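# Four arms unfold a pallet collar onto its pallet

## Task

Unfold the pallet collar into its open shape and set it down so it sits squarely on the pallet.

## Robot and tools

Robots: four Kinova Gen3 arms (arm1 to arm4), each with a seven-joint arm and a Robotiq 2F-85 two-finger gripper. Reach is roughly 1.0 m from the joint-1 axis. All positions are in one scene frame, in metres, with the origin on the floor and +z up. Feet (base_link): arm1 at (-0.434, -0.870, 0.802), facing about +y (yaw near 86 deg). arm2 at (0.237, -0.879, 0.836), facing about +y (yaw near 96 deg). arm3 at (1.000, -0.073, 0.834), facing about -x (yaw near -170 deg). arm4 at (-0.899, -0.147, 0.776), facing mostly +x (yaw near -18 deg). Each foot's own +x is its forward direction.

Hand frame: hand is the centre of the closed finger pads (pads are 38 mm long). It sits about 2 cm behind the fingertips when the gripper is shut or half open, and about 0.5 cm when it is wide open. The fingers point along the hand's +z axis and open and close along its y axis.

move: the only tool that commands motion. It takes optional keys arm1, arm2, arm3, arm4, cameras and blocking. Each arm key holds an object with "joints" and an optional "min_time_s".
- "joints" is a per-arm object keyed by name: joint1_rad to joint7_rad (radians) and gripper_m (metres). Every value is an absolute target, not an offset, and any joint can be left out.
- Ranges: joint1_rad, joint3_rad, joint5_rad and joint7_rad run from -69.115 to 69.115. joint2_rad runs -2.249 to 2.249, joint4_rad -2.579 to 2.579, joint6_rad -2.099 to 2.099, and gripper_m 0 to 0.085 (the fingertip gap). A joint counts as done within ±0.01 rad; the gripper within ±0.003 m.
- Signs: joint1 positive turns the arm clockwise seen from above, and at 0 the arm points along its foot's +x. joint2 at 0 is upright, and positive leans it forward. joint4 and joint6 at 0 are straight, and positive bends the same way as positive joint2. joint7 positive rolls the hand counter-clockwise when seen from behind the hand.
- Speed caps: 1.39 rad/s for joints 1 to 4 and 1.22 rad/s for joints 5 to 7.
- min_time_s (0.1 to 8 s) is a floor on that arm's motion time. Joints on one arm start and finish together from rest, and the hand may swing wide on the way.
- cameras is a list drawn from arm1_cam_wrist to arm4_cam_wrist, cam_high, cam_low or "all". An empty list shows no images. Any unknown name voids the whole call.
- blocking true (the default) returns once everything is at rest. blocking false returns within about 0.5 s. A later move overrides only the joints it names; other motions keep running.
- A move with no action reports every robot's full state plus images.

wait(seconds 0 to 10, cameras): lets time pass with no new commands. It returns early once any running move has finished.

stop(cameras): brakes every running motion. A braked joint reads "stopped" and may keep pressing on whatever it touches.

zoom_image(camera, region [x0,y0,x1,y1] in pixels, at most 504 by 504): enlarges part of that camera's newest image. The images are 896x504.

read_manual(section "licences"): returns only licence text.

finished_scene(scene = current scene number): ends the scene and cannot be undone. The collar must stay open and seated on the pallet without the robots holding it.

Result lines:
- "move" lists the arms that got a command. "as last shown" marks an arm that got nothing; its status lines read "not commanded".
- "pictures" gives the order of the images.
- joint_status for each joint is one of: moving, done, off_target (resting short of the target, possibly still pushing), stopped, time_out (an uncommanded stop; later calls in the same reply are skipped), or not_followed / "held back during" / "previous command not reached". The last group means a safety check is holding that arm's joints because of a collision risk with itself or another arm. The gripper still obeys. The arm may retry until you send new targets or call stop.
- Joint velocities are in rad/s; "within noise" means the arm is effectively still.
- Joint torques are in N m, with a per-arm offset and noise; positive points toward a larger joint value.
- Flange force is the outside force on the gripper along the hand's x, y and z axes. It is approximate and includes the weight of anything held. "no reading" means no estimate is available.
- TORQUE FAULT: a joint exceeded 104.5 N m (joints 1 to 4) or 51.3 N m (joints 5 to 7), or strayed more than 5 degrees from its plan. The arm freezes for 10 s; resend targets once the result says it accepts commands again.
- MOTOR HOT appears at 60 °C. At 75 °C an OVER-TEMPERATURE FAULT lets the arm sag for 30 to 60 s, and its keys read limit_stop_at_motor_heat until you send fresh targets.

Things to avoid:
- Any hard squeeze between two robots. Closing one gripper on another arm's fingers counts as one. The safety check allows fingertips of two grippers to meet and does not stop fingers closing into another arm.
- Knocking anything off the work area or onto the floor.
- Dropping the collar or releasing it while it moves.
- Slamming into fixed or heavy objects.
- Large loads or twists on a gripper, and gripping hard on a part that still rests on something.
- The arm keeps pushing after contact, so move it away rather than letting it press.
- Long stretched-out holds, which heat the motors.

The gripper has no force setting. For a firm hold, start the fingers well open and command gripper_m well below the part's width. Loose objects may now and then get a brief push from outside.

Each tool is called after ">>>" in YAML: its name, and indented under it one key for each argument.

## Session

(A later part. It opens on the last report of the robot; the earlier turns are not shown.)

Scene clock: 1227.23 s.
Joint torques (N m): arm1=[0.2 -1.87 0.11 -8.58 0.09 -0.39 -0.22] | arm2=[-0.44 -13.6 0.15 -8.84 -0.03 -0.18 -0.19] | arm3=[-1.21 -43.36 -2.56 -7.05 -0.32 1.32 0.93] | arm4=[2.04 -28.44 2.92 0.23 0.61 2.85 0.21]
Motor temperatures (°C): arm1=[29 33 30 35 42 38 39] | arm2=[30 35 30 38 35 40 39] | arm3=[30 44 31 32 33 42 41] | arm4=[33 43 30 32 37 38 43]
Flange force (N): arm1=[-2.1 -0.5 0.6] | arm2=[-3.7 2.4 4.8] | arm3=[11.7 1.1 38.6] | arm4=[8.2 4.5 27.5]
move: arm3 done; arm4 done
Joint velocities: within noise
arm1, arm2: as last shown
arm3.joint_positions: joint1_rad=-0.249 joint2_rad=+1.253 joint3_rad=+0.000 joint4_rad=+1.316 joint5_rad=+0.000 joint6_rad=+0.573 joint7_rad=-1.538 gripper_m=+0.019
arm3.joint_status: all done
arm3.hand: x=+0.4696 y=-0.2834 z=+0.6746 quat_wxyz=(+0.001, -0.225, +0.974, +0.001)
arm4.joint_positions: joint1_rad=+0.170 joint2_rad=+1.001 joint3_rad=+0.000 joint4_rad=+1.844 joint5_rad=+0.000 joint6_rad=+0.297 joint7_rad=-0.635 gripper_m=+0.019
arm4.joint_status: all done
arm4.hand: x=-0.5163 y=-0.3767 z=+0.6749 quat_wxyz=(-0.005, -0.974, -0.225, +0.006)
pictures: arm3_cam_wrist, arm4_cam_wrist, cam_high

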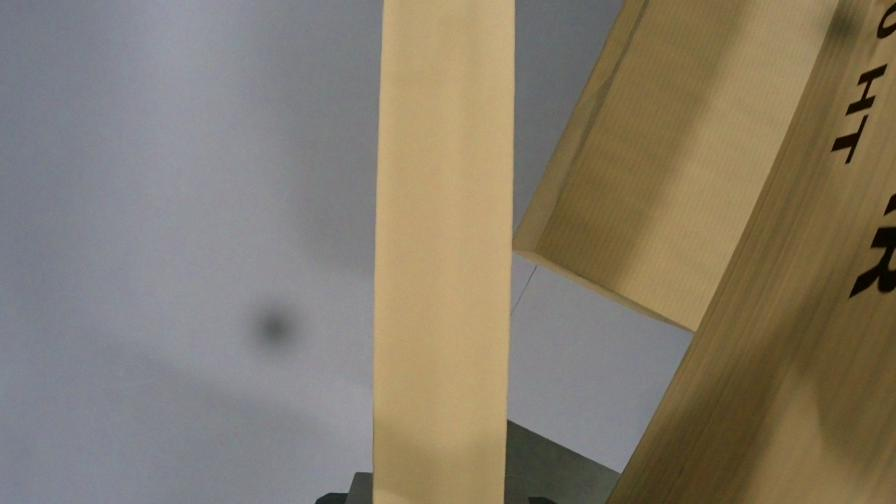

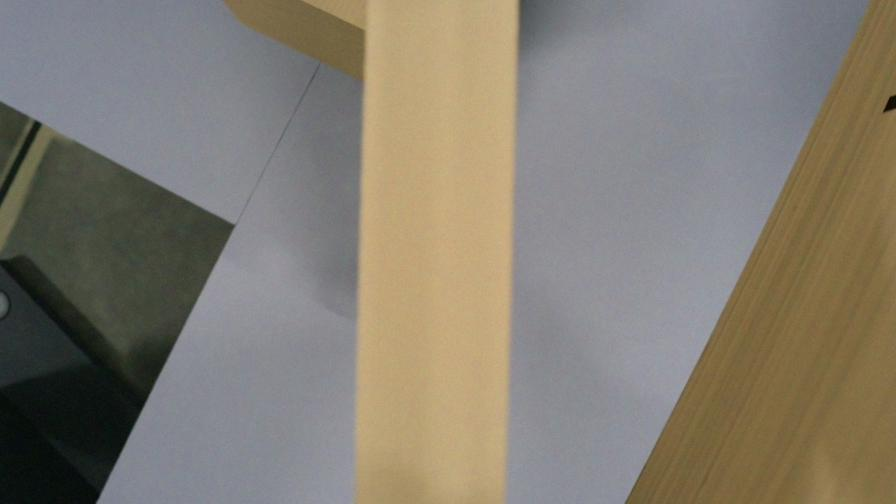

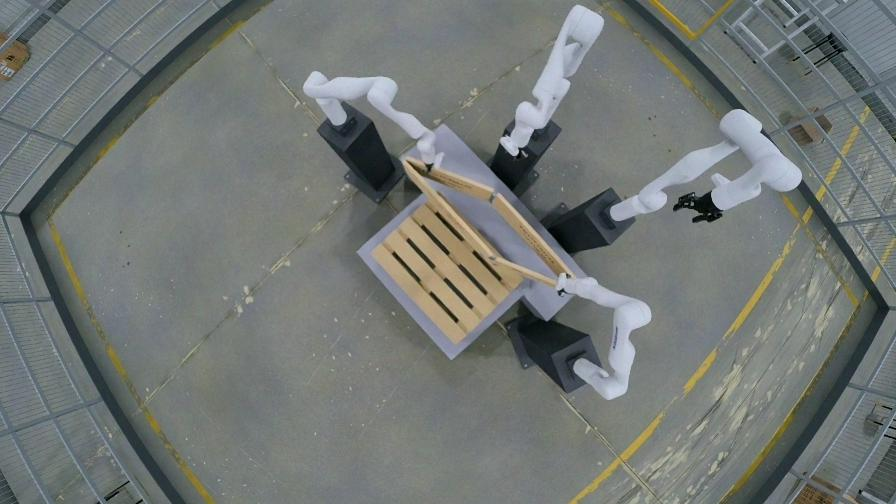

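>>> move:
  arm3: {"joints": {"joint1_rad": -0.0822, "joint2_rad": 1.2322, "joint4_rad": 1.3849, "joint6_rad": 0.5245, "joint7_rad": -1.1506}, "min_time_s": 3}
  arm4: {"joints": {"joint1_rad": 0.0654, "joint2_rad": 0.9926, "joint4_rad": 1.8762, "joint6_rad": 0.2728, "joint7_rad": -0.5196}, "min_time_s": 3}

>>> move:
  arm3: {"joints": {"joint1_rad": 0.0861, "joint2_rad": 1.2382, "joint4_rad": 1.3638, "joint6_rad": 0.5396, "joint7_rad": -0.7623}, "min_time_s": 3}
  arm4: {"joints": {"joint1_rad": -0.0521, "joint2_rad": 0.9904, "joint4_rad": 1.8773, "joint6_rad": 0.2739, "joint7_rad": -0.4171}, "min_time_s": 3}
  cameras: ["cam_high"]

Scene clock: 1238.37 s.
Joint torques (N m): arm1=[0.27 -1.87 0.21 -8.61 0.06 -0.43 -0.25] | arm2=[-0.4 -13.59 0.16 -8.85 -0.07 -0.2 -0.19] | arm3=[-0.12 -43.71 -1.51 -7.86 0.03 0.48 0.95] | arm4=[1.14 -29.1 1.95 -1.29 0.28 1.84 0]
Motor temperatures (°C): arm1=[29 33 30 35 42 38 39] | arm2=[30 35 30 38 35 40 39] | arm3=[30 44 31 32 33 42 41] | arm4=[33 43 30 32 37 38 43]
Flange force (N): arm1=[-2.0 -0.3 0.7] | arm2=[-3.8 2.3 4.7] | arm3=[8.3 2.2 38.9] | arm4=[4.1 3.8 27.4]
move: arm3 done; arm4 done
Joint velocities: within noise
arm1, arm2: as last shown
arm3.joint_positions: joint1_rad=-0.082 joint2_rad=+1.232 joint3_rad=+0.000 joint4_rad=+1.385 joint5_rad=+0.000 joint6_rad=+0.525 joint7_rad=-1.151 gripper_m=+0.019
arm3.joint_status: all done
arm3.hand: x=+0.4573 y=-0.1882 z=+0.6750 quat_wxyz=(+0.001, -0.331, +0.944, +0.001)
arm4.joint_positions: joint1_rad=+0.065 joint2_rad=+0.993 joint3_rad=+0.000 joint4_rad=+1.876 joint5_rad=+0.000 joint6_rad=+0.273 joint7_rad=-0.520 gripper_m=+0.019
arm4.joint_status: all done
arm4.hand: x=-0.5030 y=-0.3319 z=+0.6749 quat_wxyz=(-0.004, -0.944, -0.331, +0.007)
pictures: none

Scene clock: 1241.67 s.
Joint torques (N m): arm1=[0.17 -1.91 0.17 -8.57 0.1 -0.44 -0.23] | arm2=[-0.43 -13.63 0.18 -8.82 -0.04 -0.18 -0.19] | arm3=[0.27 -44.48 -1.19 -8.81 0.06 0.12 0.91] | arm4=[0.94 -29.98 1.58 -2.49 0.1 1.04 -0.06]
Motor temperatures (°C): arm1=[29 33 30 35 42 38 39] | arm2=[30 35 30 38 35 40 39] | arm3=[30 44 31 32 33 42 41] | arm4=[33 43 30 32 37 38 43]
Flange force (N): arm1=[-2.2 -0.3 0.5] | arm2=[-3.6 2.4 4.8] | arm3=[6.5 3.9 38.8] | arm4=[2.6 3.2 27.4]
move: arm3 done; arm4 done
Joint velocities: within noise
arm1, arm2: as last shown
arm3.joint_positions: joint1_rad=+0.086 joint2_rad=+1.238 joint3_rad=+0.000 joint4_rad=+1.364 joint5_rad=+0.000 joint6_rad=+0.540 joint7_rad=-0.762 gripper_m=+0.019
arm3.joint_status: all done
arm3.hand: x=+0.4407 y=-0.0960 z=+0.6752 quat_wxyz=(+0.001, -0.432, +0.902, +0.001)
arm4.joint_positions: joint1_rad=-0.052 joint2_rad=+0.990 joint3_rad=+0.000 joint4_rad=+1.877 joint5_rad=+0.000 joint6_rad=+0.274 joint7_rad=-0.417 gripper_m=+0.019
arm4.joint_status: all done
arm4.hand: x=-0.4843 y=-0.2840 z=+0.6750 quat_wxyz=(-0.003, -0.902, -0.432, +0.007)

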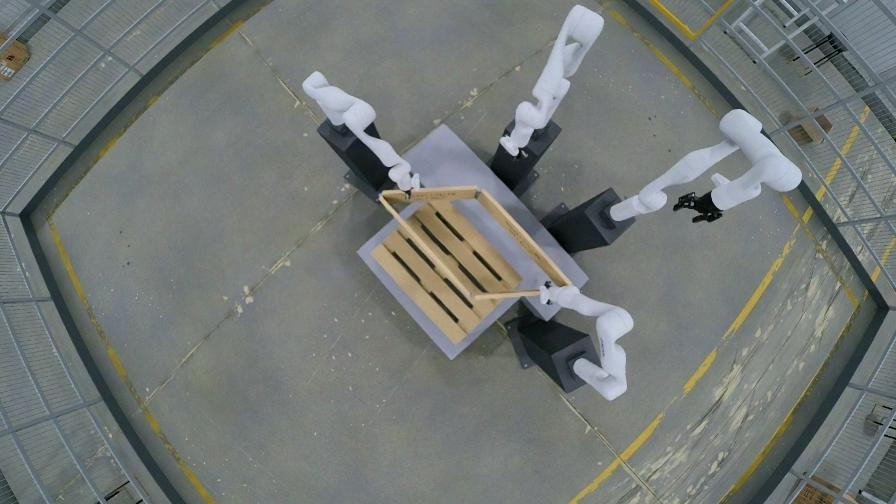

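>>> move:
  arm3: {"joints": {"joint1_rad": 0.2397, "joint2_rad": 1.2709, "joint4_rad": 1.255, "joint6_rad": 0.6157, "joint7_rad": -0.3887}, "min_time_s": 3}
  arm4: {"joints": {"joint1_rad": -0.179, "joint2_rad": 0.9948, "joint4_rad": 1.8479, "joint6_rad": 0.2989, "joint7_rad": -0.324}, "min_time_s": 3}

>>> move:
  arm3: {"joints": {"joint1_rad": 0.3706, "joint2_rad": 1.3333, "joint4_rad": 1.0646, "joint6_rad": 0.7437, "joint7_rad": -0.0378}, "min_time_s": 3}
  arm4: {"joints": {"joint1_rad": -0.3084, "joint2_rad": 1.0062, "joint4_rad": 1.7843, "joint6_rad": 0.3511, "joint7_rad": -0.2334}, "min_time_s": 3}

>>> move:
  arm3: {"joints": {"joint1_rad": 0.4745, "joint2_rad": 1.4467, "joint4_rad": 0.7519, "joint6_rad": 0.943, "joint7_rad": 0.3171}, "min_time_s": 3}
  arm4: {"joints": {"joint1_rad": -0.4358, "joint2_rad": 1.0339, "joint4_rad": 1.6666, "joint6_rad": 0.4411, "joint7_rad": -0.1098}, "min_time_s": 3}
  arm1: {"joints": {"joint1_rad": -0.071, "joint2_rad": 0.6709, "joint3_rad": 0, "joint4_rad": 1.4158, "joint5_rad": 0, "joint6_rad": 1.0549, "joint7_rad": 4.712}, "min_time_s": 4}
  arm2: {"joints": {"joint1_rad": 0.29, "joint2_rad": 0.729, "joint3_rad": 0, "joint4_rad": 1.3154, "joint5_rad": 0, "joint6_rad": 1.0972, "joint7_rad": 4.712}, "min_time_s": 4}
  cameras: ["all"]

Scene clock: 1271.17 s.
Joint torques (N m): arm1=[0.17 -1.83 0.16 -8.63 0.11 -0.43 -0.26] | arm2=[-0.39 -13.61 0.16 -8.84 -0.07 -0.18 -0.2] | arm3=[0.5 -47.53 -1.46 -11.51 -0.42 -0.54 0.69] | arm4=[0.75 -31.21 1.18 -4.43 -0.34 0.39 -0.33]
Motor temperatures (°C): arm1=[29 33 30 35 42 38 39] | arm2=[30 35 30 38 35 40 39] | arm3=[30 44 31 32 33 42 41] | arm4=[33 43 30 32 37 38 43]
Flange force (N): arm1=[-1.9 -0.4 0.8] | arm2=[-3.7 2.3 4.8] | arm3=[3.9 4.3 39.5] | arm4=[0.5 0.9 27.0]
move: arm3 done; arm4 done
Joint velocities: within noise
arm1, arm2: as last shown
arm3.joint_positions: joint1_rad=+0.240 joint2_rad=+1.271 joint3_rad=+0.000 joint4_rad=+1.255 joint5_rad=+0.000 joint6_rad=+0.616 joint7_rad=-0.389 gripper_m=+0.019
arm3.joint_status: all done
arm3.hand: x=+0.4195 y=-0.0086 z=+0.6753 quat_wxyz=(+0.001, -0.529, +0.849, +0.001)
arm4.joint_positions: joint1_rad=-0.179 joint2_rad=+0.995 joint3_rad=+0.000 joint4_rad=+1.848 joint5_rad=+0.000 joint6_rad=+0.299 joint7_rad=-0.324 gripper_m=+0.019
arm4.joint_status: all done
arm4.hand: x=-0.4619 y=-0.2314 z=+0.6748 quat_wxyz=(-0.003, -0.849, -0.529, +0.007)
pictures: none

Scene clock: 1274.47 s.
Joint torques (N m): arm1=[0.17 -1.83 0.15 -8.6 0.1 -0.42 -0.23] | arm2=[-0.4 -13.64 0.17 -8.89 -0.04 -0.21 -0.2] | arm3=[0.22 -50.63 -1.86 -13.9 -0.92 -0.6 0.5] | arm4=[0.94 -32.33 1.14 -5.87 -0.64 0.28 -0.53]
Motor temperatures (°C): arm1=[29 33 30 35 42 38 39] | arm2=[30 35 30 38 35 40 39] | arm3=[30 44 31 32 33 42 41] | arm4=[33 43 30 32 37 38 43]
Flange force (N): arm1=[-1.9 -0.3 0.7] | arm2=[-3.7 2.4 4.8] | arm3=[1.3 5.7 40.0] | arm4=[0.0 -0.8 26.7]
move: arm3 done; arm4 done
Joint velocities: within noise
arm1, arm2: as last shown
arm3.joint_positions: joint1_rad=+0.371 joint2_rad=+1.333 joint3_rad=+0.000 joint4_rad=+1.065 joint5_rad=+0.000 joint6_rad=+0.744 joint7_rad=-0.038 gripper_m=+0.019
arm3.joint_status: all done
arm3.hand: x=+0.3954 y=+0.0742 z=+0.6755 quat_wxyz=(+0.001, -0.619, +0.786, +0.001)
arm4.joint_positions: joint1_rad=-0.308 joint2_rad=+1.006 joint3_rad=+0.000 joint4_rad=+1.784 joint5_rad=+0.000 joint6_rad=+0.351 joint7_rad=-0.233 gripper_m=+0.019
arm4.joint_status: all done
arm4.hand: x=-0.4367 y=-0.1742 z=+0.6751 quat_wxyz=(-0.002, -0.786, -0.619, +0.008)
pictures: none

Scene clock: 1278.80 s.
Joint torques (N m): arm1=[0.12 -22.28 0.38 -8.39 0.19 -0.18 -0.25] | arm2=[-0.5 -22.17 0.28 -10.1 -0.09 -0.16 -0.2] | arm3=[-0.4 -54.95 -2.41 -16.96 -1.61 -0.71 0.17] | arm4=[1.44 -34.16 1.57 -8.01 -0.84 0.04 -0.87]
Motor temperatures (°C): arm1=[29 33 30 35 42 38 39] | arm2=[30 35 30 38 35 40 39] | arm3=[30 44 31 32 33 42 41] | arm4=[33 43 30 32 37 38 43]
Flange force (N): arm1=[2.2 0.1 2.7] | arm2=[-7.2 0.7 3.5] | arm3=[-3.4 8.3 41.5] | arm4=[0.3 -2.9 25.7]
move: arm1 done; arm2 done; arm3 done; arm4 done
Joint velocities: within noise
arm1.joint_positions: joint1_rad=-0.071 joint2_rad=+0.671 joint3_rad=+0.000 joint4_rad=+1.416 joint5_rad=+0.000 joint6_rad=+1.055 joint7_rad=+4.712 gripper_m=+0.085
arm1.joint_status: all done
arm1.hand: x=-0.4092 y=-0.3355 z=+0.9530 quat_wxyz=(-0.006, +0.706, +0.708, -0.001)
arm2.joint_positions: joint1_rad=+0.290 joint2_rad=+0.729 joint3_rad=+0.000 joint4_rad=+1.315 joint5_rad=+0.000 joint6_rad=+1.097 joint7_rad=+4.712 gripper_m=+0.046
arm2.joint_status: all done
arm2.hand: x=+0.3697 y=-0.3347 z=+0.9807 quat_wxyz=(-0.004, +0.772, +0.635, -0.002)
arm3.joint_positions: joint1_rad=+0.474 joint2_rad=+1.447 joint3_rad=+0.000 joint4_rad=+0.752 joint5_rad=+0.000 joint6_rad=+0.943 joint7_rad=+0.317 gripper_m=+0.019
arm3.joint_status: all done
arm3.hand: x=+0.3660 y=+0.1510 z=+0.6754 quat_wxyz=(+0.001, -0.712, +0.702, +0.001)
arm4.joint_positions: joint1_rad=-0.436 joint2_rad=+1.034 joint3_rad=+0.000 joint4_rad=+1.667 joint5_rad=+0.000 joint6_rad=+0.441 joint7_rad=-0.110 gripper_m=+0.019
arm4.joint_status: all done
arm4.hand: x=-0.4051 y=-0.1112 z=+0.6749 quat_wxyz=(-0.001, -0.702, -0.712, +0.008)
pictures: arm1_cam_wrist, arm2_cam_wrist, arm3_cam_wrist, arm4_cam_wrist, cam_high, cam_low

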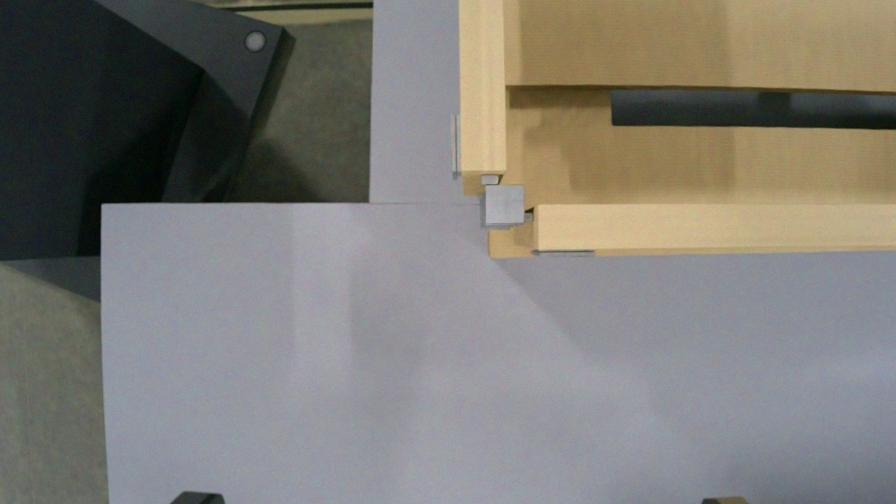

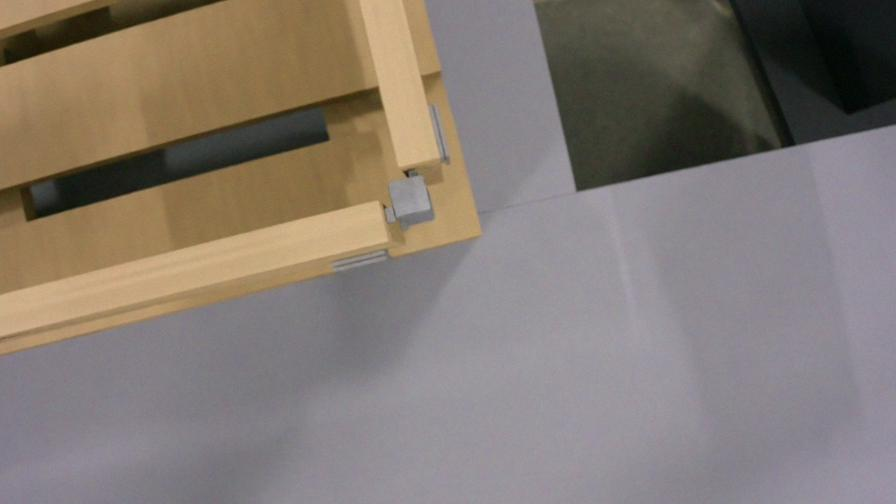

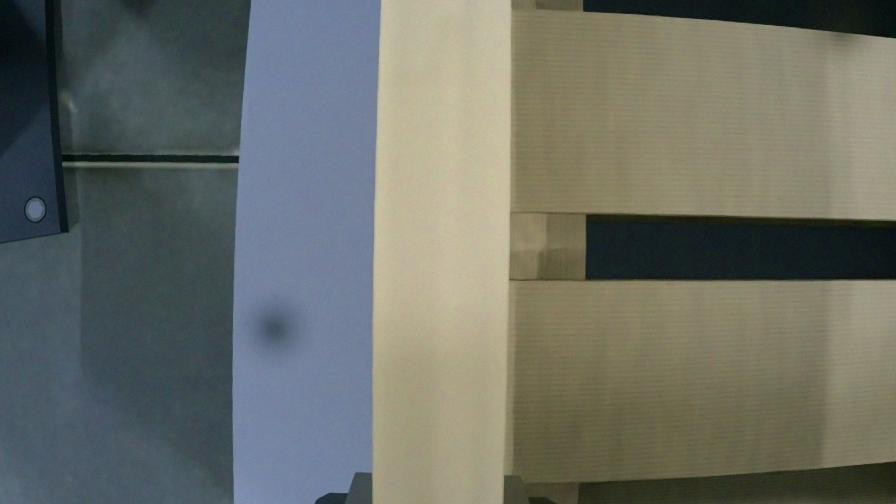

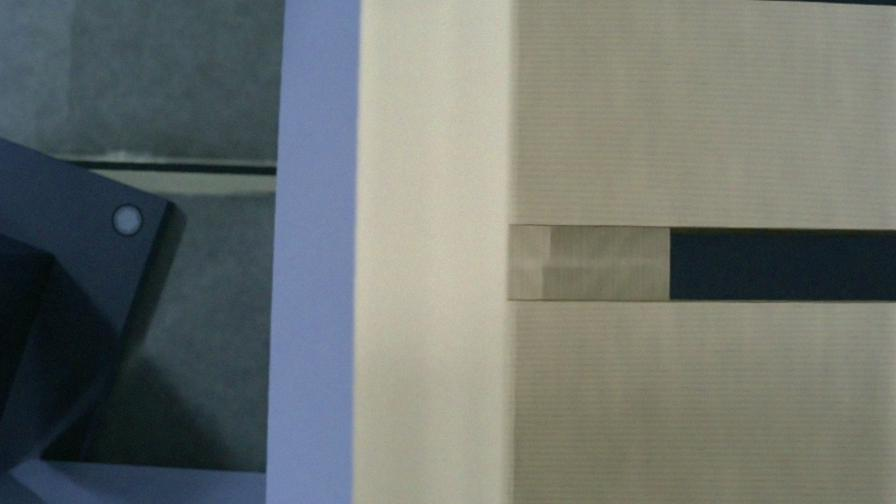

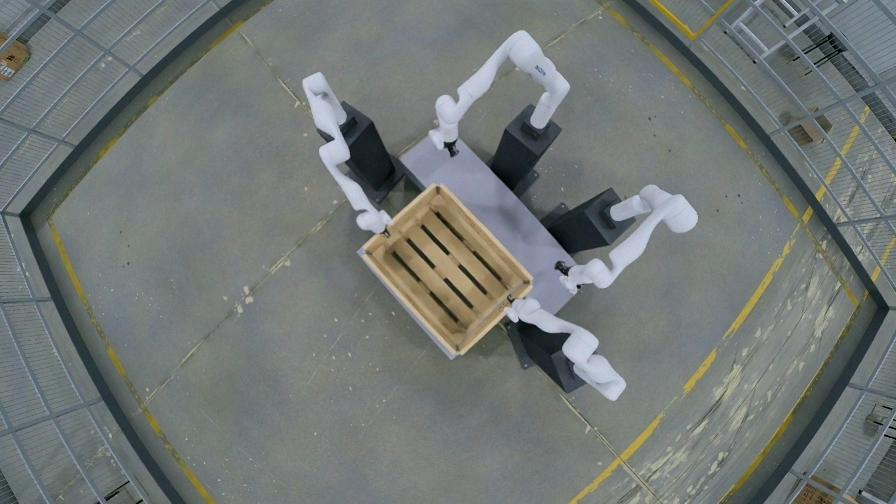

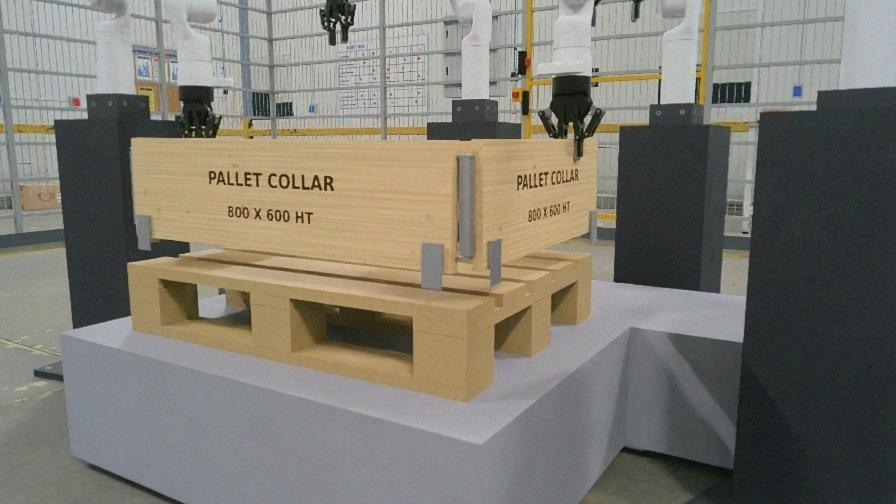

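>>> move:
  arm3: {"joints": {"joint1_rad": 0.4751, "joint2_rad": 1.4639, "joint4_rad": 0.7991, "joint6_rad": 0.8786, "joint7_rad": 0.3297}, "min_time_s": 2.5}
  arm4: {"joints": {"joint1_rad": -0.4084, "joint2_rad": 1.097, "joint4_rad": 1.6011, "joint6_rad": 0.4435, "joint7_rad": -0.0704}, "min_time_s": 2.5}
  cameras: ["arm1_cam_wrist", "arm2_cam_wrist", "arm3_cam_wrist", "arm4_cam_wrist", "cam_low"]

>>> zoom_image:
  camera: "arm1_cam_wrist"
  region: [430, 140, 682, 300]

>>> zoom_image:
  camera: "arm2_cam_wrist"
  region: [280, 100, 532, 300]

Scene clock: 1529.57 s.
Joint torques (N m): arm1=[0.1 -22.28 0.34 -8.39 0.12 -0.18 -0.22] | arm2=[-0.48 -22.13 0.38 -10.13 -0.07 -0.17 -0.18] | arm3=[-0.16 -53.91 -2.21 -15.82 -1.36 -0.46 0.29] | arm4=[1.32 -34.81 1.38 -7.4 -0.82 0.45 -0.75]
Motor temperatures (°C): arm1=[29 34 29 35 42 38 39] | arm2=[30 34 30 39 35 40 39] | arm3=[30 51 31 34 34 42 41] | arm4=[33 43 30 32 37 38 43]
Flange force (N): arm1=[2.3 0.1 2.7] | arm2=[-7.4 0.7 3.5] | arm3=[-2.8 8.1 41.8] | arm4=[0.4 -2.0 26.0]
move: arm3 done; arm4 done
Joint velocities: within noise
arm1, arm2: as last shown
arm1.hand: x=-0.4092 y=-0.3356 z=+0.9529 quat_wxyz=(-0.005, +0.706, +0.708, -0.001)
arm3.joint_positions: joint1_rad=+0.475 joint2_rad=+1.464 joint3_rad=+0.000 joint4_rad=+0.799 joint5_rad=+0.000 joint6_rad=+0.879 joint7_rad=+0.330 gripper_m=+0.019
arm3.joint_status: all done
arm3.hand: x=+0.3772 y=+0.1480 z=+0.6522 quat_wxyz=(+0.001, -0.716, +0.698, +0.001)
arm4.joint_positions: joint1_rad=-0.408 joint2_rad=+1.097 joint3_rad=+0.000 joint4_rad=+1.601 joint5_rad=+0.000 joint6_rad=+0.444 joint7_rad=-0.070 gripper_m=+0.019
arm4.joint_status: all done
arm4.hand: x=-0.3911 y=-0.1237 z=+0.6521 quat_wxyz=(-0.001, -0.698, -0.716, +0.008)

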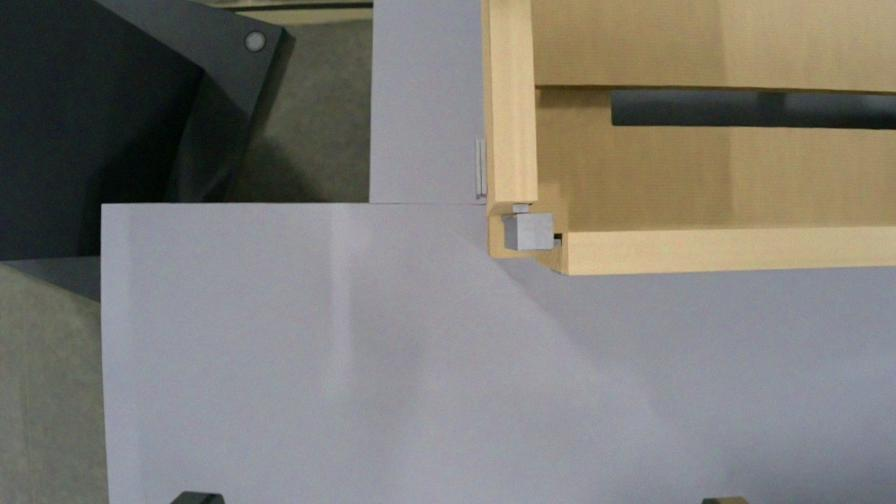

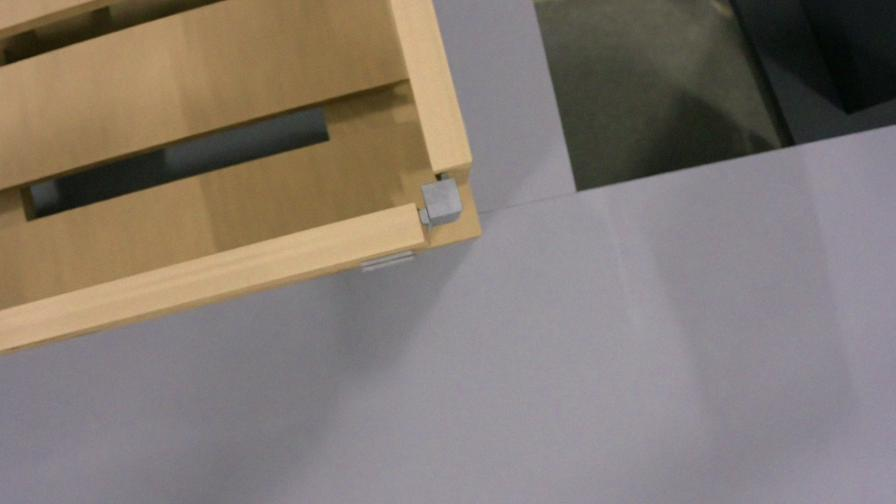

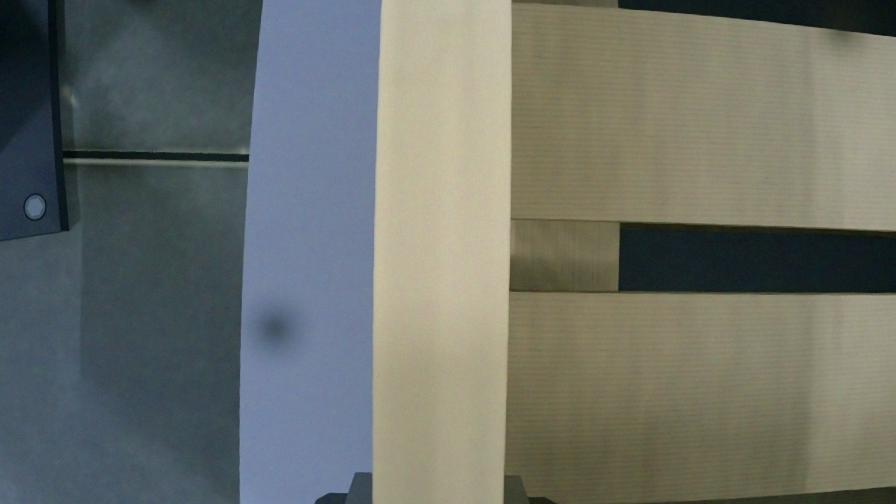

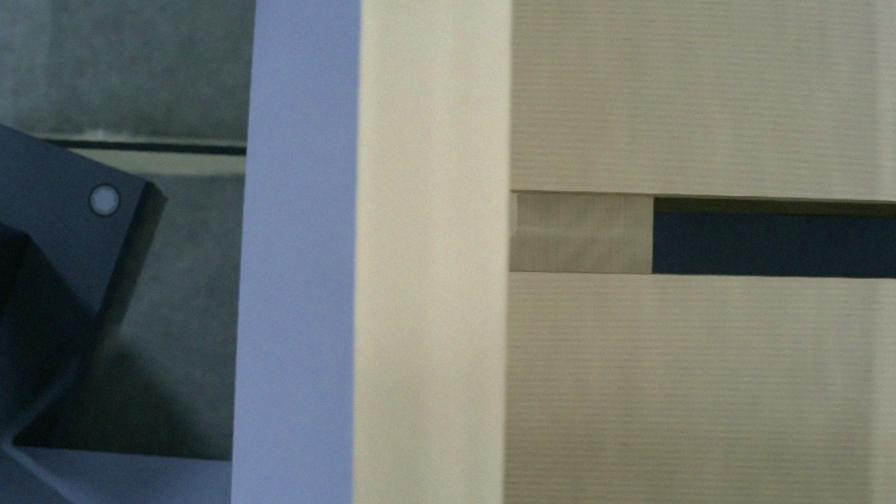

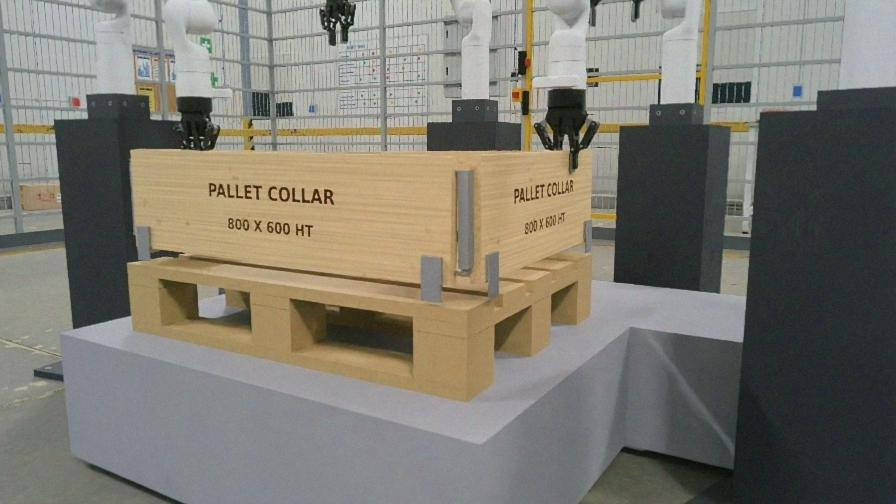

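Scaled by 2.000 from the camera's image (finer frame: 1280x720).

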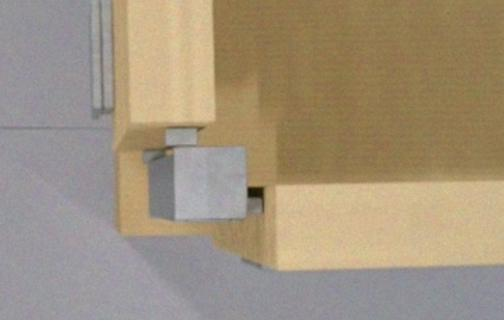

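Scaled by 2.000 from the camera's image (finer frame: 1280x720).

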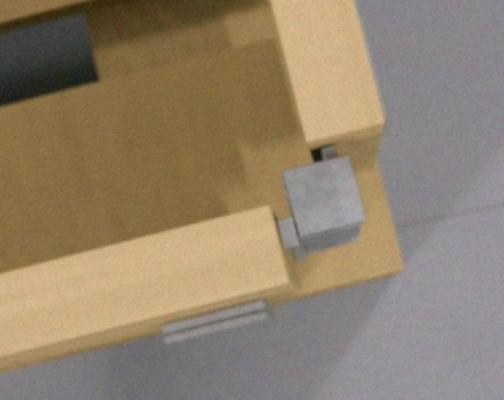

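>>> move:
  arm3: {"joints": {"joint1_rad": 0.4751, "joint2_rad": 1.4702, "joint4_rad": 0.8112, "joint6_rad": 0.8602, "joint7_rad": 0.3297}, "min_time_s": 2}
  arm4: {"joints": {"joint1_rad": -0.4058, "joint2_rad": 1.1153, "joint4_rad": 1.5835, "joint6_rad": 0.4428, "joint7_rad": -0.0678}, "min_time_s": 2}
  cameras: ["arm1_cam_wrist", "arm2_cam_wrist", "cam_low"]

>>> zoom_image:
  camera: "arm1_cam_wrist"
  region: [430, 140, 682, 300]

>>> zoom_image:
  camera: "arm2_cam_wrist"
  region: [280, 100, 532, 300]

>>> zoom_image:
  camera: "cam_low"
  region: [400, 210, 620, 330]

>>> zoom_image:
  camera: "cam_low"
  region: [110, 190, 330, 310]

Scene clock: 1587.83 s.
Joint torques (N m): arm1=[-0.01 -22.32 0.54 -8.39 0.15 -0.21 -0.22] | arm2=[-0.52 -22.16 0.33 -10.14 -0.09 -0.19 -0.21] | arm3=[-0.07 -53.44 -2.19 -15.39 -1.32 -0.31 0.33] | arm4=[1.34 -34.92 1.44 -7.04 -0.65 0.62 -0.7]
Motor temperatures (°C): arm1=[29 34 29 35 42 38 39] | arm2=[30 34 30 39 35 40 39] | arm3=[30 50 31 33 34 42 41] | arm4=[33 43 30 32 37 38 43]
Flange force (N): arm1=[2.3 0.3 2.7] | arm2=[-7.3 0.8 3.5] | arm3=[-2.6 8.0 41.7] | arm4=[0.6 -1.3 26.1]
move: arm3 done; arm4 done
Joint velocities: within noise
arm1, arm2: as last shown
arm3.joint_positions: joint1_rad=+0.475 joint2_rad=+1.470 joint3_rad=+0.000 joint4_rad=+0.811 joint5_rad=+0.000 joint6_rad=+0.860 joint7_rad=+0.330 gripper_m=+0.019
arm3.joint_status: all done
arm3.hand: x=+0.3805 y=+0.1470 z=+0.6452 quat_wxyz=(+0.001, -0.716, +0.698, +0.001)
arm4.joint_positions: joint1_rad=-0.406 joint2_rad=+1.115 joint3_rad=+0.000 joint4_rad=+1.583 joint5_rad=+0.000 joint6_rad=+0.443 joint7_rad=-0.068 gripper_m=+0.019
arm4.joint_status: all done
arm4.hand: x=-0.3878 y=-0.1248 z=+0.6450 quat_wxyz=(-0.001, -0.698, -0.716, +0.008)

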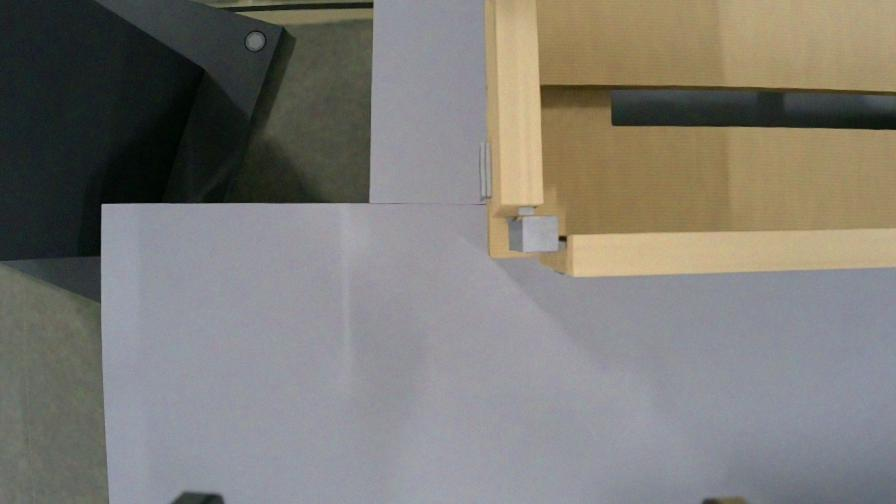

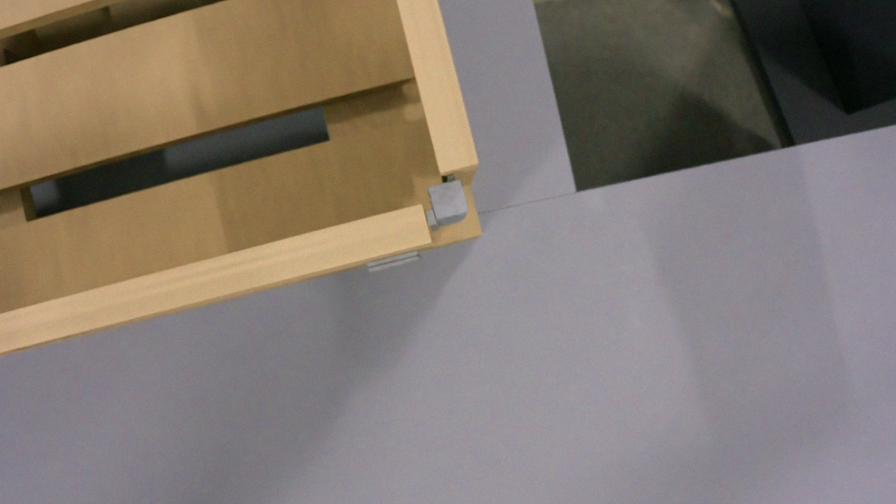

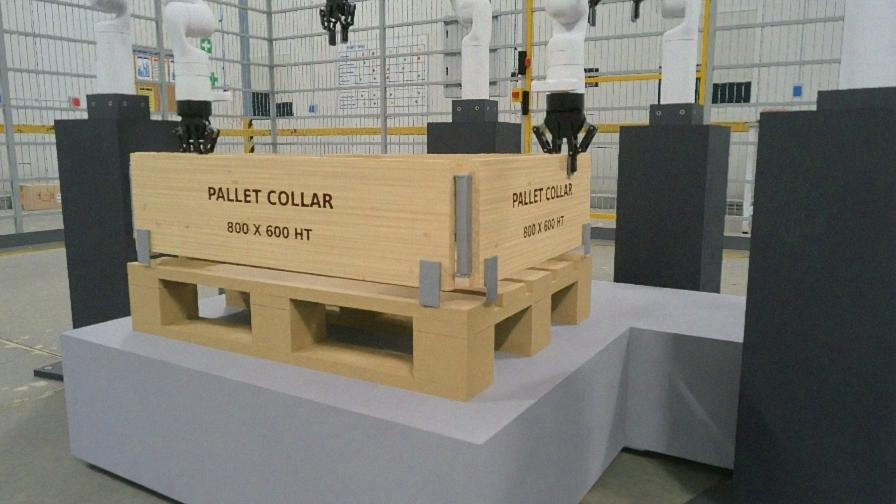

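Scaled by 2.000 from the camera's image (finer frame: 1280x720).

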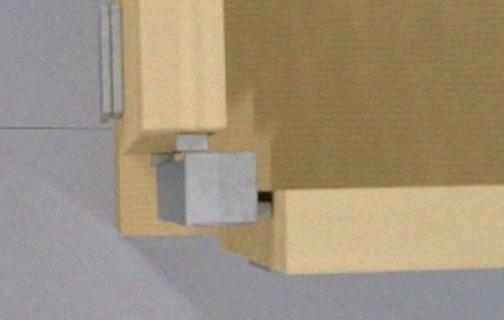

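Scaled by 2.000 from the camera's image (finer frame: 1280x720).

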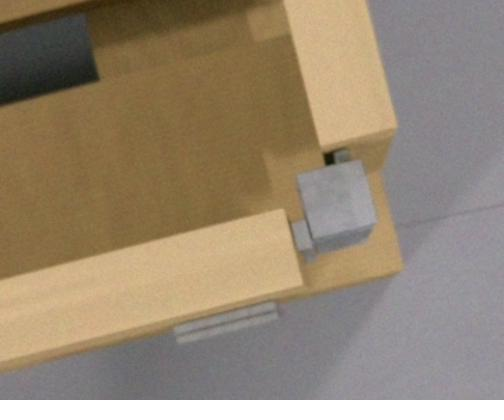

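Scaled by 2.291 from the camera's image (finer frame: 1280x720).

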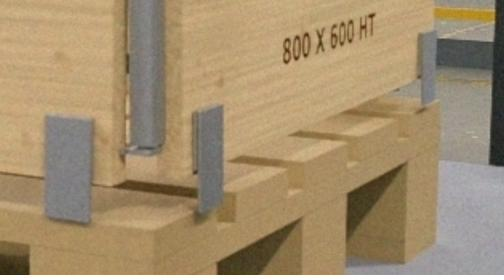

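Scaled by 2.291 from the camera's image (finer frame: 1280x720).

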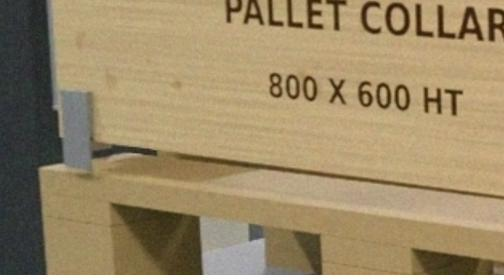

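>>> zoom_image:
  camera: "cam_low"
  region: [410, 250, 510, 325]

>>> zoom_image:
  camera: "cam_low"
  region: [120, 220, 200, 280]

Scaled by 5.040 from the camera's image (finer frame: 1280x720).

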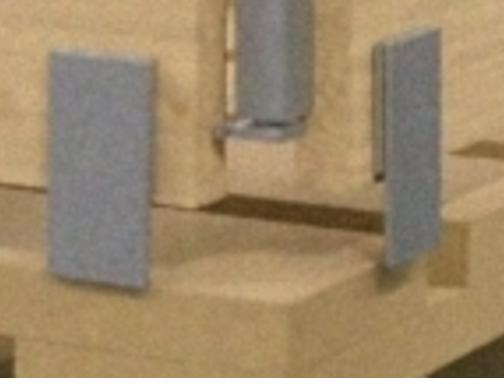

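Scaled by 6.300 from the camera's image (finer frame: 1280x720).

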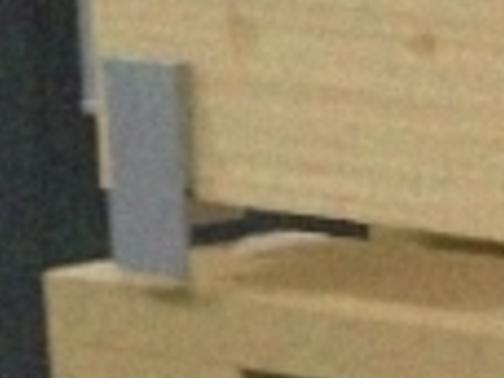

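>>> move:
  arm3: {"joints": {"joint2_rad": 1.4917, "joint4_rad": 0.7936, "joint6_rad": 0.8563}, "min_time_s": 2}
  arm4: {"joints": {"joint2_rad": 1.1367, "joint4_rad": 1.5756, "joint6_rad": 0.4293}, "min_time_s": 2}
  cameras: ["cam_low"]

>>> zoom_image:
  camera: "cam_low"
  region: [410, 250, 510, 325]

>>> zoom_image:
  camera: "cam_low"
  region: [120, 220, 200, 280]

Scene clock: 1676.23 s.
Joint torques (N m): arm1=[0.1 -22.3 0.38 -8.38 0.15 -0.16 -0.23] | arm2=[-0.46 -22.15 0.31 -10.18 -0.07 -0.18 -0.19] | arm3=[-0.11 -52.9 -2.14 -14.93 -1.25 -0.06 0.4] | arm4=[1.64 -34.99 1.99 -6.8 -0.51 0.55 -0.71]
Motor temperatures (°C): arm1=[29 35 29 35 42 38 39] | arm2=[30 34 30 39 35 40 39] | arm3=[30 50 31 33 33 42 41] | arm4=[33 43 30 33 37 38 43]
Flange force (N): arm1=[2.3 0.1 2.8] | arm2=[-7.6 0.6 3.6] | arm3=[-2.7 8.4 41.5] | arm4=[1.1 -1.0 26.0]
move: arm3 done; arm4 done
Joint velocities: within noise
arm1, arm2: as last shown
arm3.joint_positions: joint1_rad=+0.475 joint2_rad=+1.492 joint3_rad=+0.000 joint4_rad=+0.794 joint5_rad=+0.000 joint6_rad=+0.856 joint7_rad=+0.330 gripper_m=+0.019
arm3.joint_status: all done
arm3.hand: x=+0.3805 y=+0.1470 z=+0.6352 quat_wxyz=(+0.001, -0.716, +0.698, +0.001)
arm4.joint_positions: joint1_rad=-0.406 joint2_rad=+1.137 joint3_rad=+0.000 joint4_rad=+1.576 joint5_rad=+0.000 joint6_rad=+0.429 joint7_rad=-0.068 gripper_m=+0.019
arm4.joint_status: all done
arm4.hand: x=-0.3879 y=-0.1249 z=+0.6351 quat_wxyz=(-0.001, -0.698, -0.716, +0.008)

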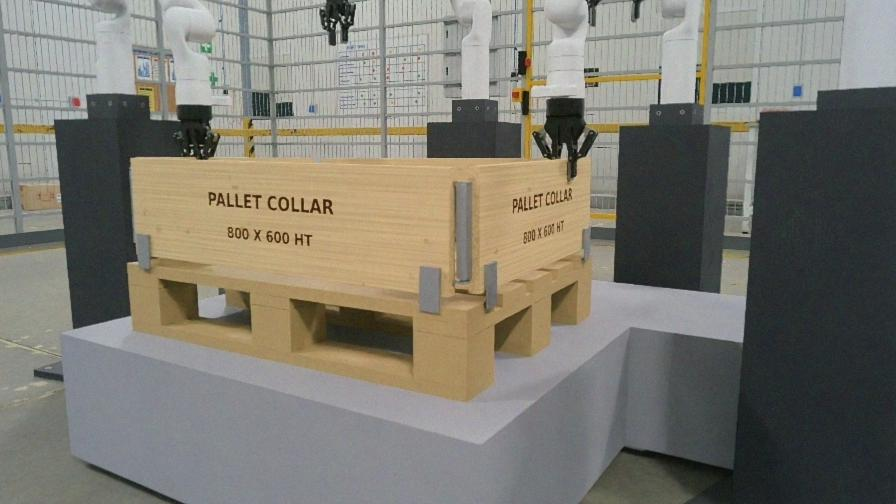

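Scaled by 5.040 from the camera's image (finer frame: 1280x720).

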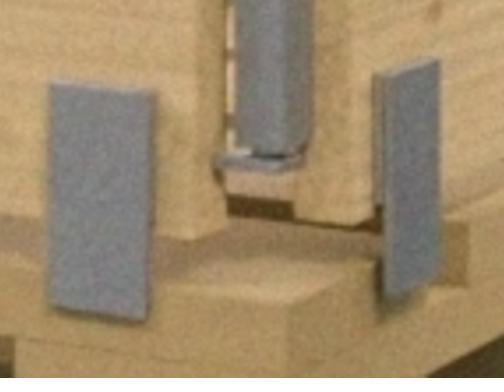

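Scaled by 6.300 from the camera's image (finer frame: 1280x720).

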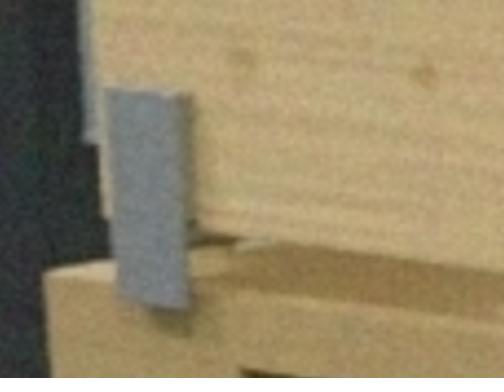

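>>> move:
  arm3: {"joints": {"joint2_rad": 1.5138, "joint4_rad": 0.7746, "joint6_rad": 0.8532}, "min_time_s": 2}
  arm4: {"joints": {"joint2_rad": 1.1584, "joint4_rad": 1.567, "joint6_rad": 0.4162}, "min_time_s": 2}
  cameras: ["cam_low", "arm1_cam_wrist", "arm2_cam_wrist"]

>>> zoom_image:
  camera: "cam_low"
  region: [410, 250, 510, 325]

>>> zoom_image:
  camera: "cam_low"
  region: [120, 220, 200, 280]

Scene clock: 1685.43 s.
Joint torques (N m): arm1=[0.07 -22.37 0.36 -8.4 0.13 -0.2 -0.22] | arm2=[-0.51 -22.15 0.31 -10.14 -0.06 -0.17 -0.2] | arm3=[-0.01 -52.7 -2.05 -14.68 -1.21 0.09 0.43] | arm4=[1.9 -34.87 2.32 -6.39 -0.46 0.7 -0.66]
Motor temperatures (°C): arm1=[29 35 29 35 42 38 39] | arm2=[30 34 30 39 35 40 39] | arm3=[30 50 31 33 33 42 41] | arm4=[33 43 30 33 37 38 43]
Flange force (N): arm1=[2.4 0.1 2.8] | arm2=[-7.4 0.7 3.5] | arm3=[-2.6 8.9 41.6] | arm4=[1.7 -0.9 26.0]
move: arm3 done; arm4 done
Joint velocities: within noise
arm1, arm2: as last shown
arm3.joint_positions: joint1_rad=+0.475 joint2_rad=+1.514 joint3_rad=+0.000 joint4_rad=+0.775 joint5_rad=+0.000 joint6_rad=+0.853 joint7_rad=+0.330 gripper_m=+0.019
arm3.joint_status: all done
arm3.hand: x=+0.3805 y=+0.1471 z=+0.6252 quat_wxyz=(+0.001, -0.716, +0.698, +0.001)
arm4.joint_positions: joint1_rad=-0.406 joint2_rad=+1.158 joint3_rad=+0.000 joint4_rad=+1.567 joint5_rad=+0.000 joint6_rad=+0.416 joint7_rad=-0.068 gripper_m=+0.019
arm4.joint_status: all done
arm4.hand: x=-0.3880 y=-0.1251 z=+0.6251 quat_wxyz=(-0.001, -0.698, -0.716, +0.008)
pictures: arm1_cam_wrist, arm2_cam_wrist, cam_low

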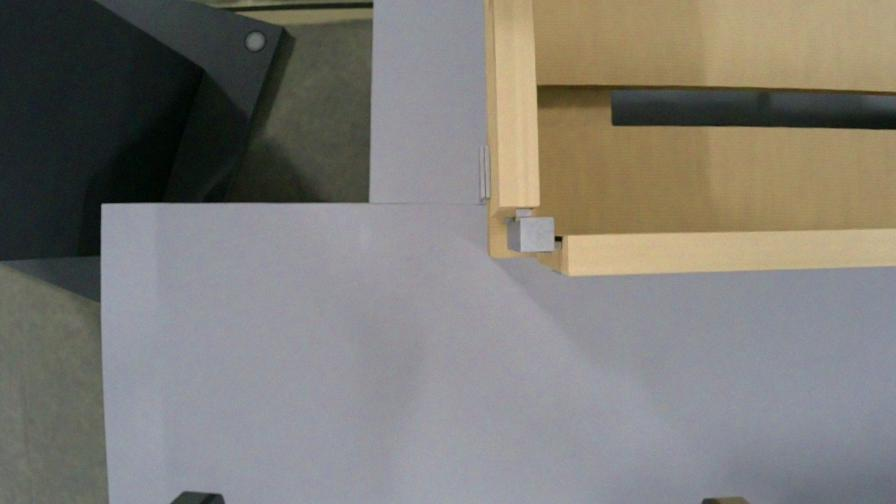

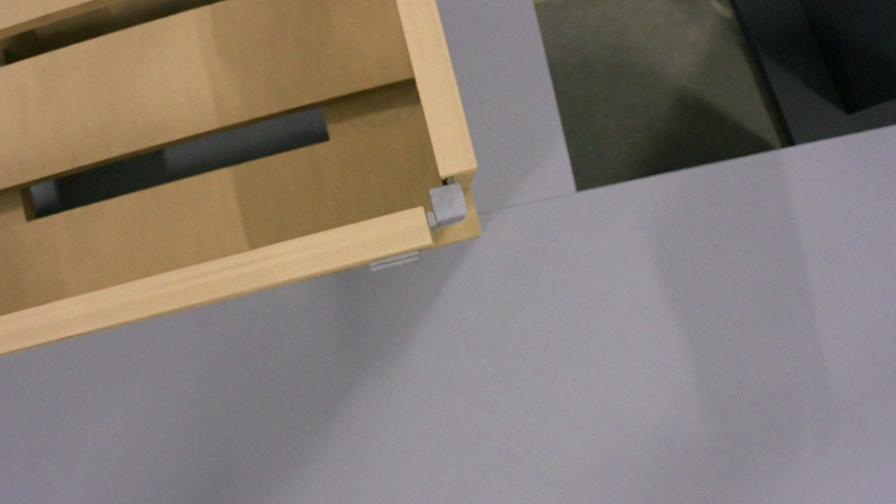

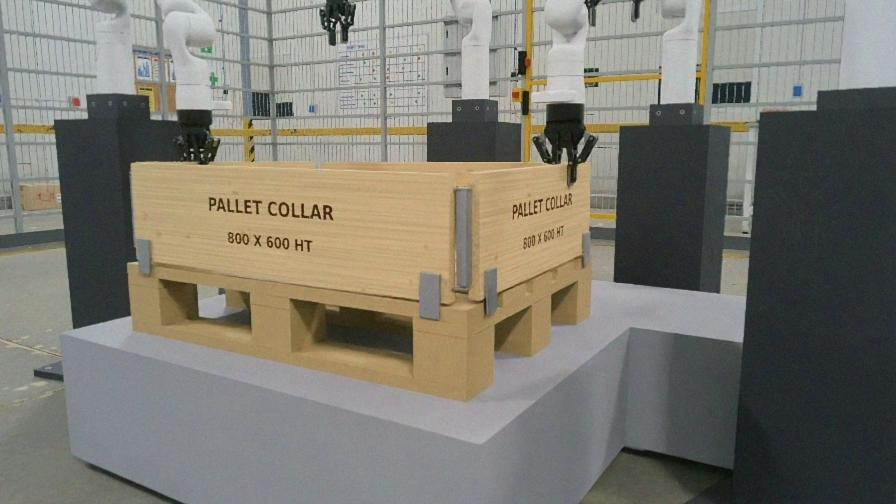

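Scaled by 5.040 from the camera's image (finer frame: 1280x720).

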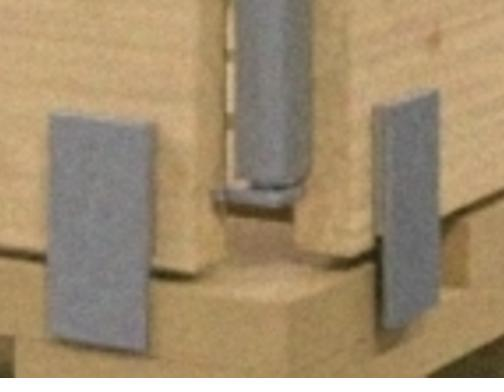

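Scaled by 6.300 from the camera's image (finer frame: 1280x720).

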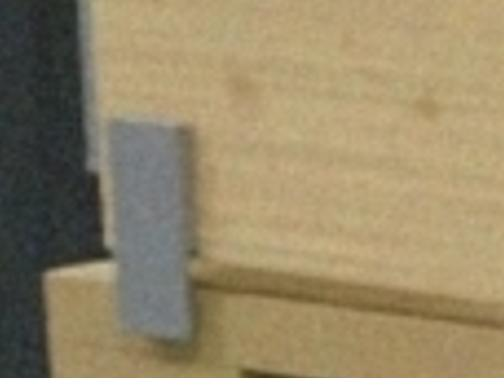

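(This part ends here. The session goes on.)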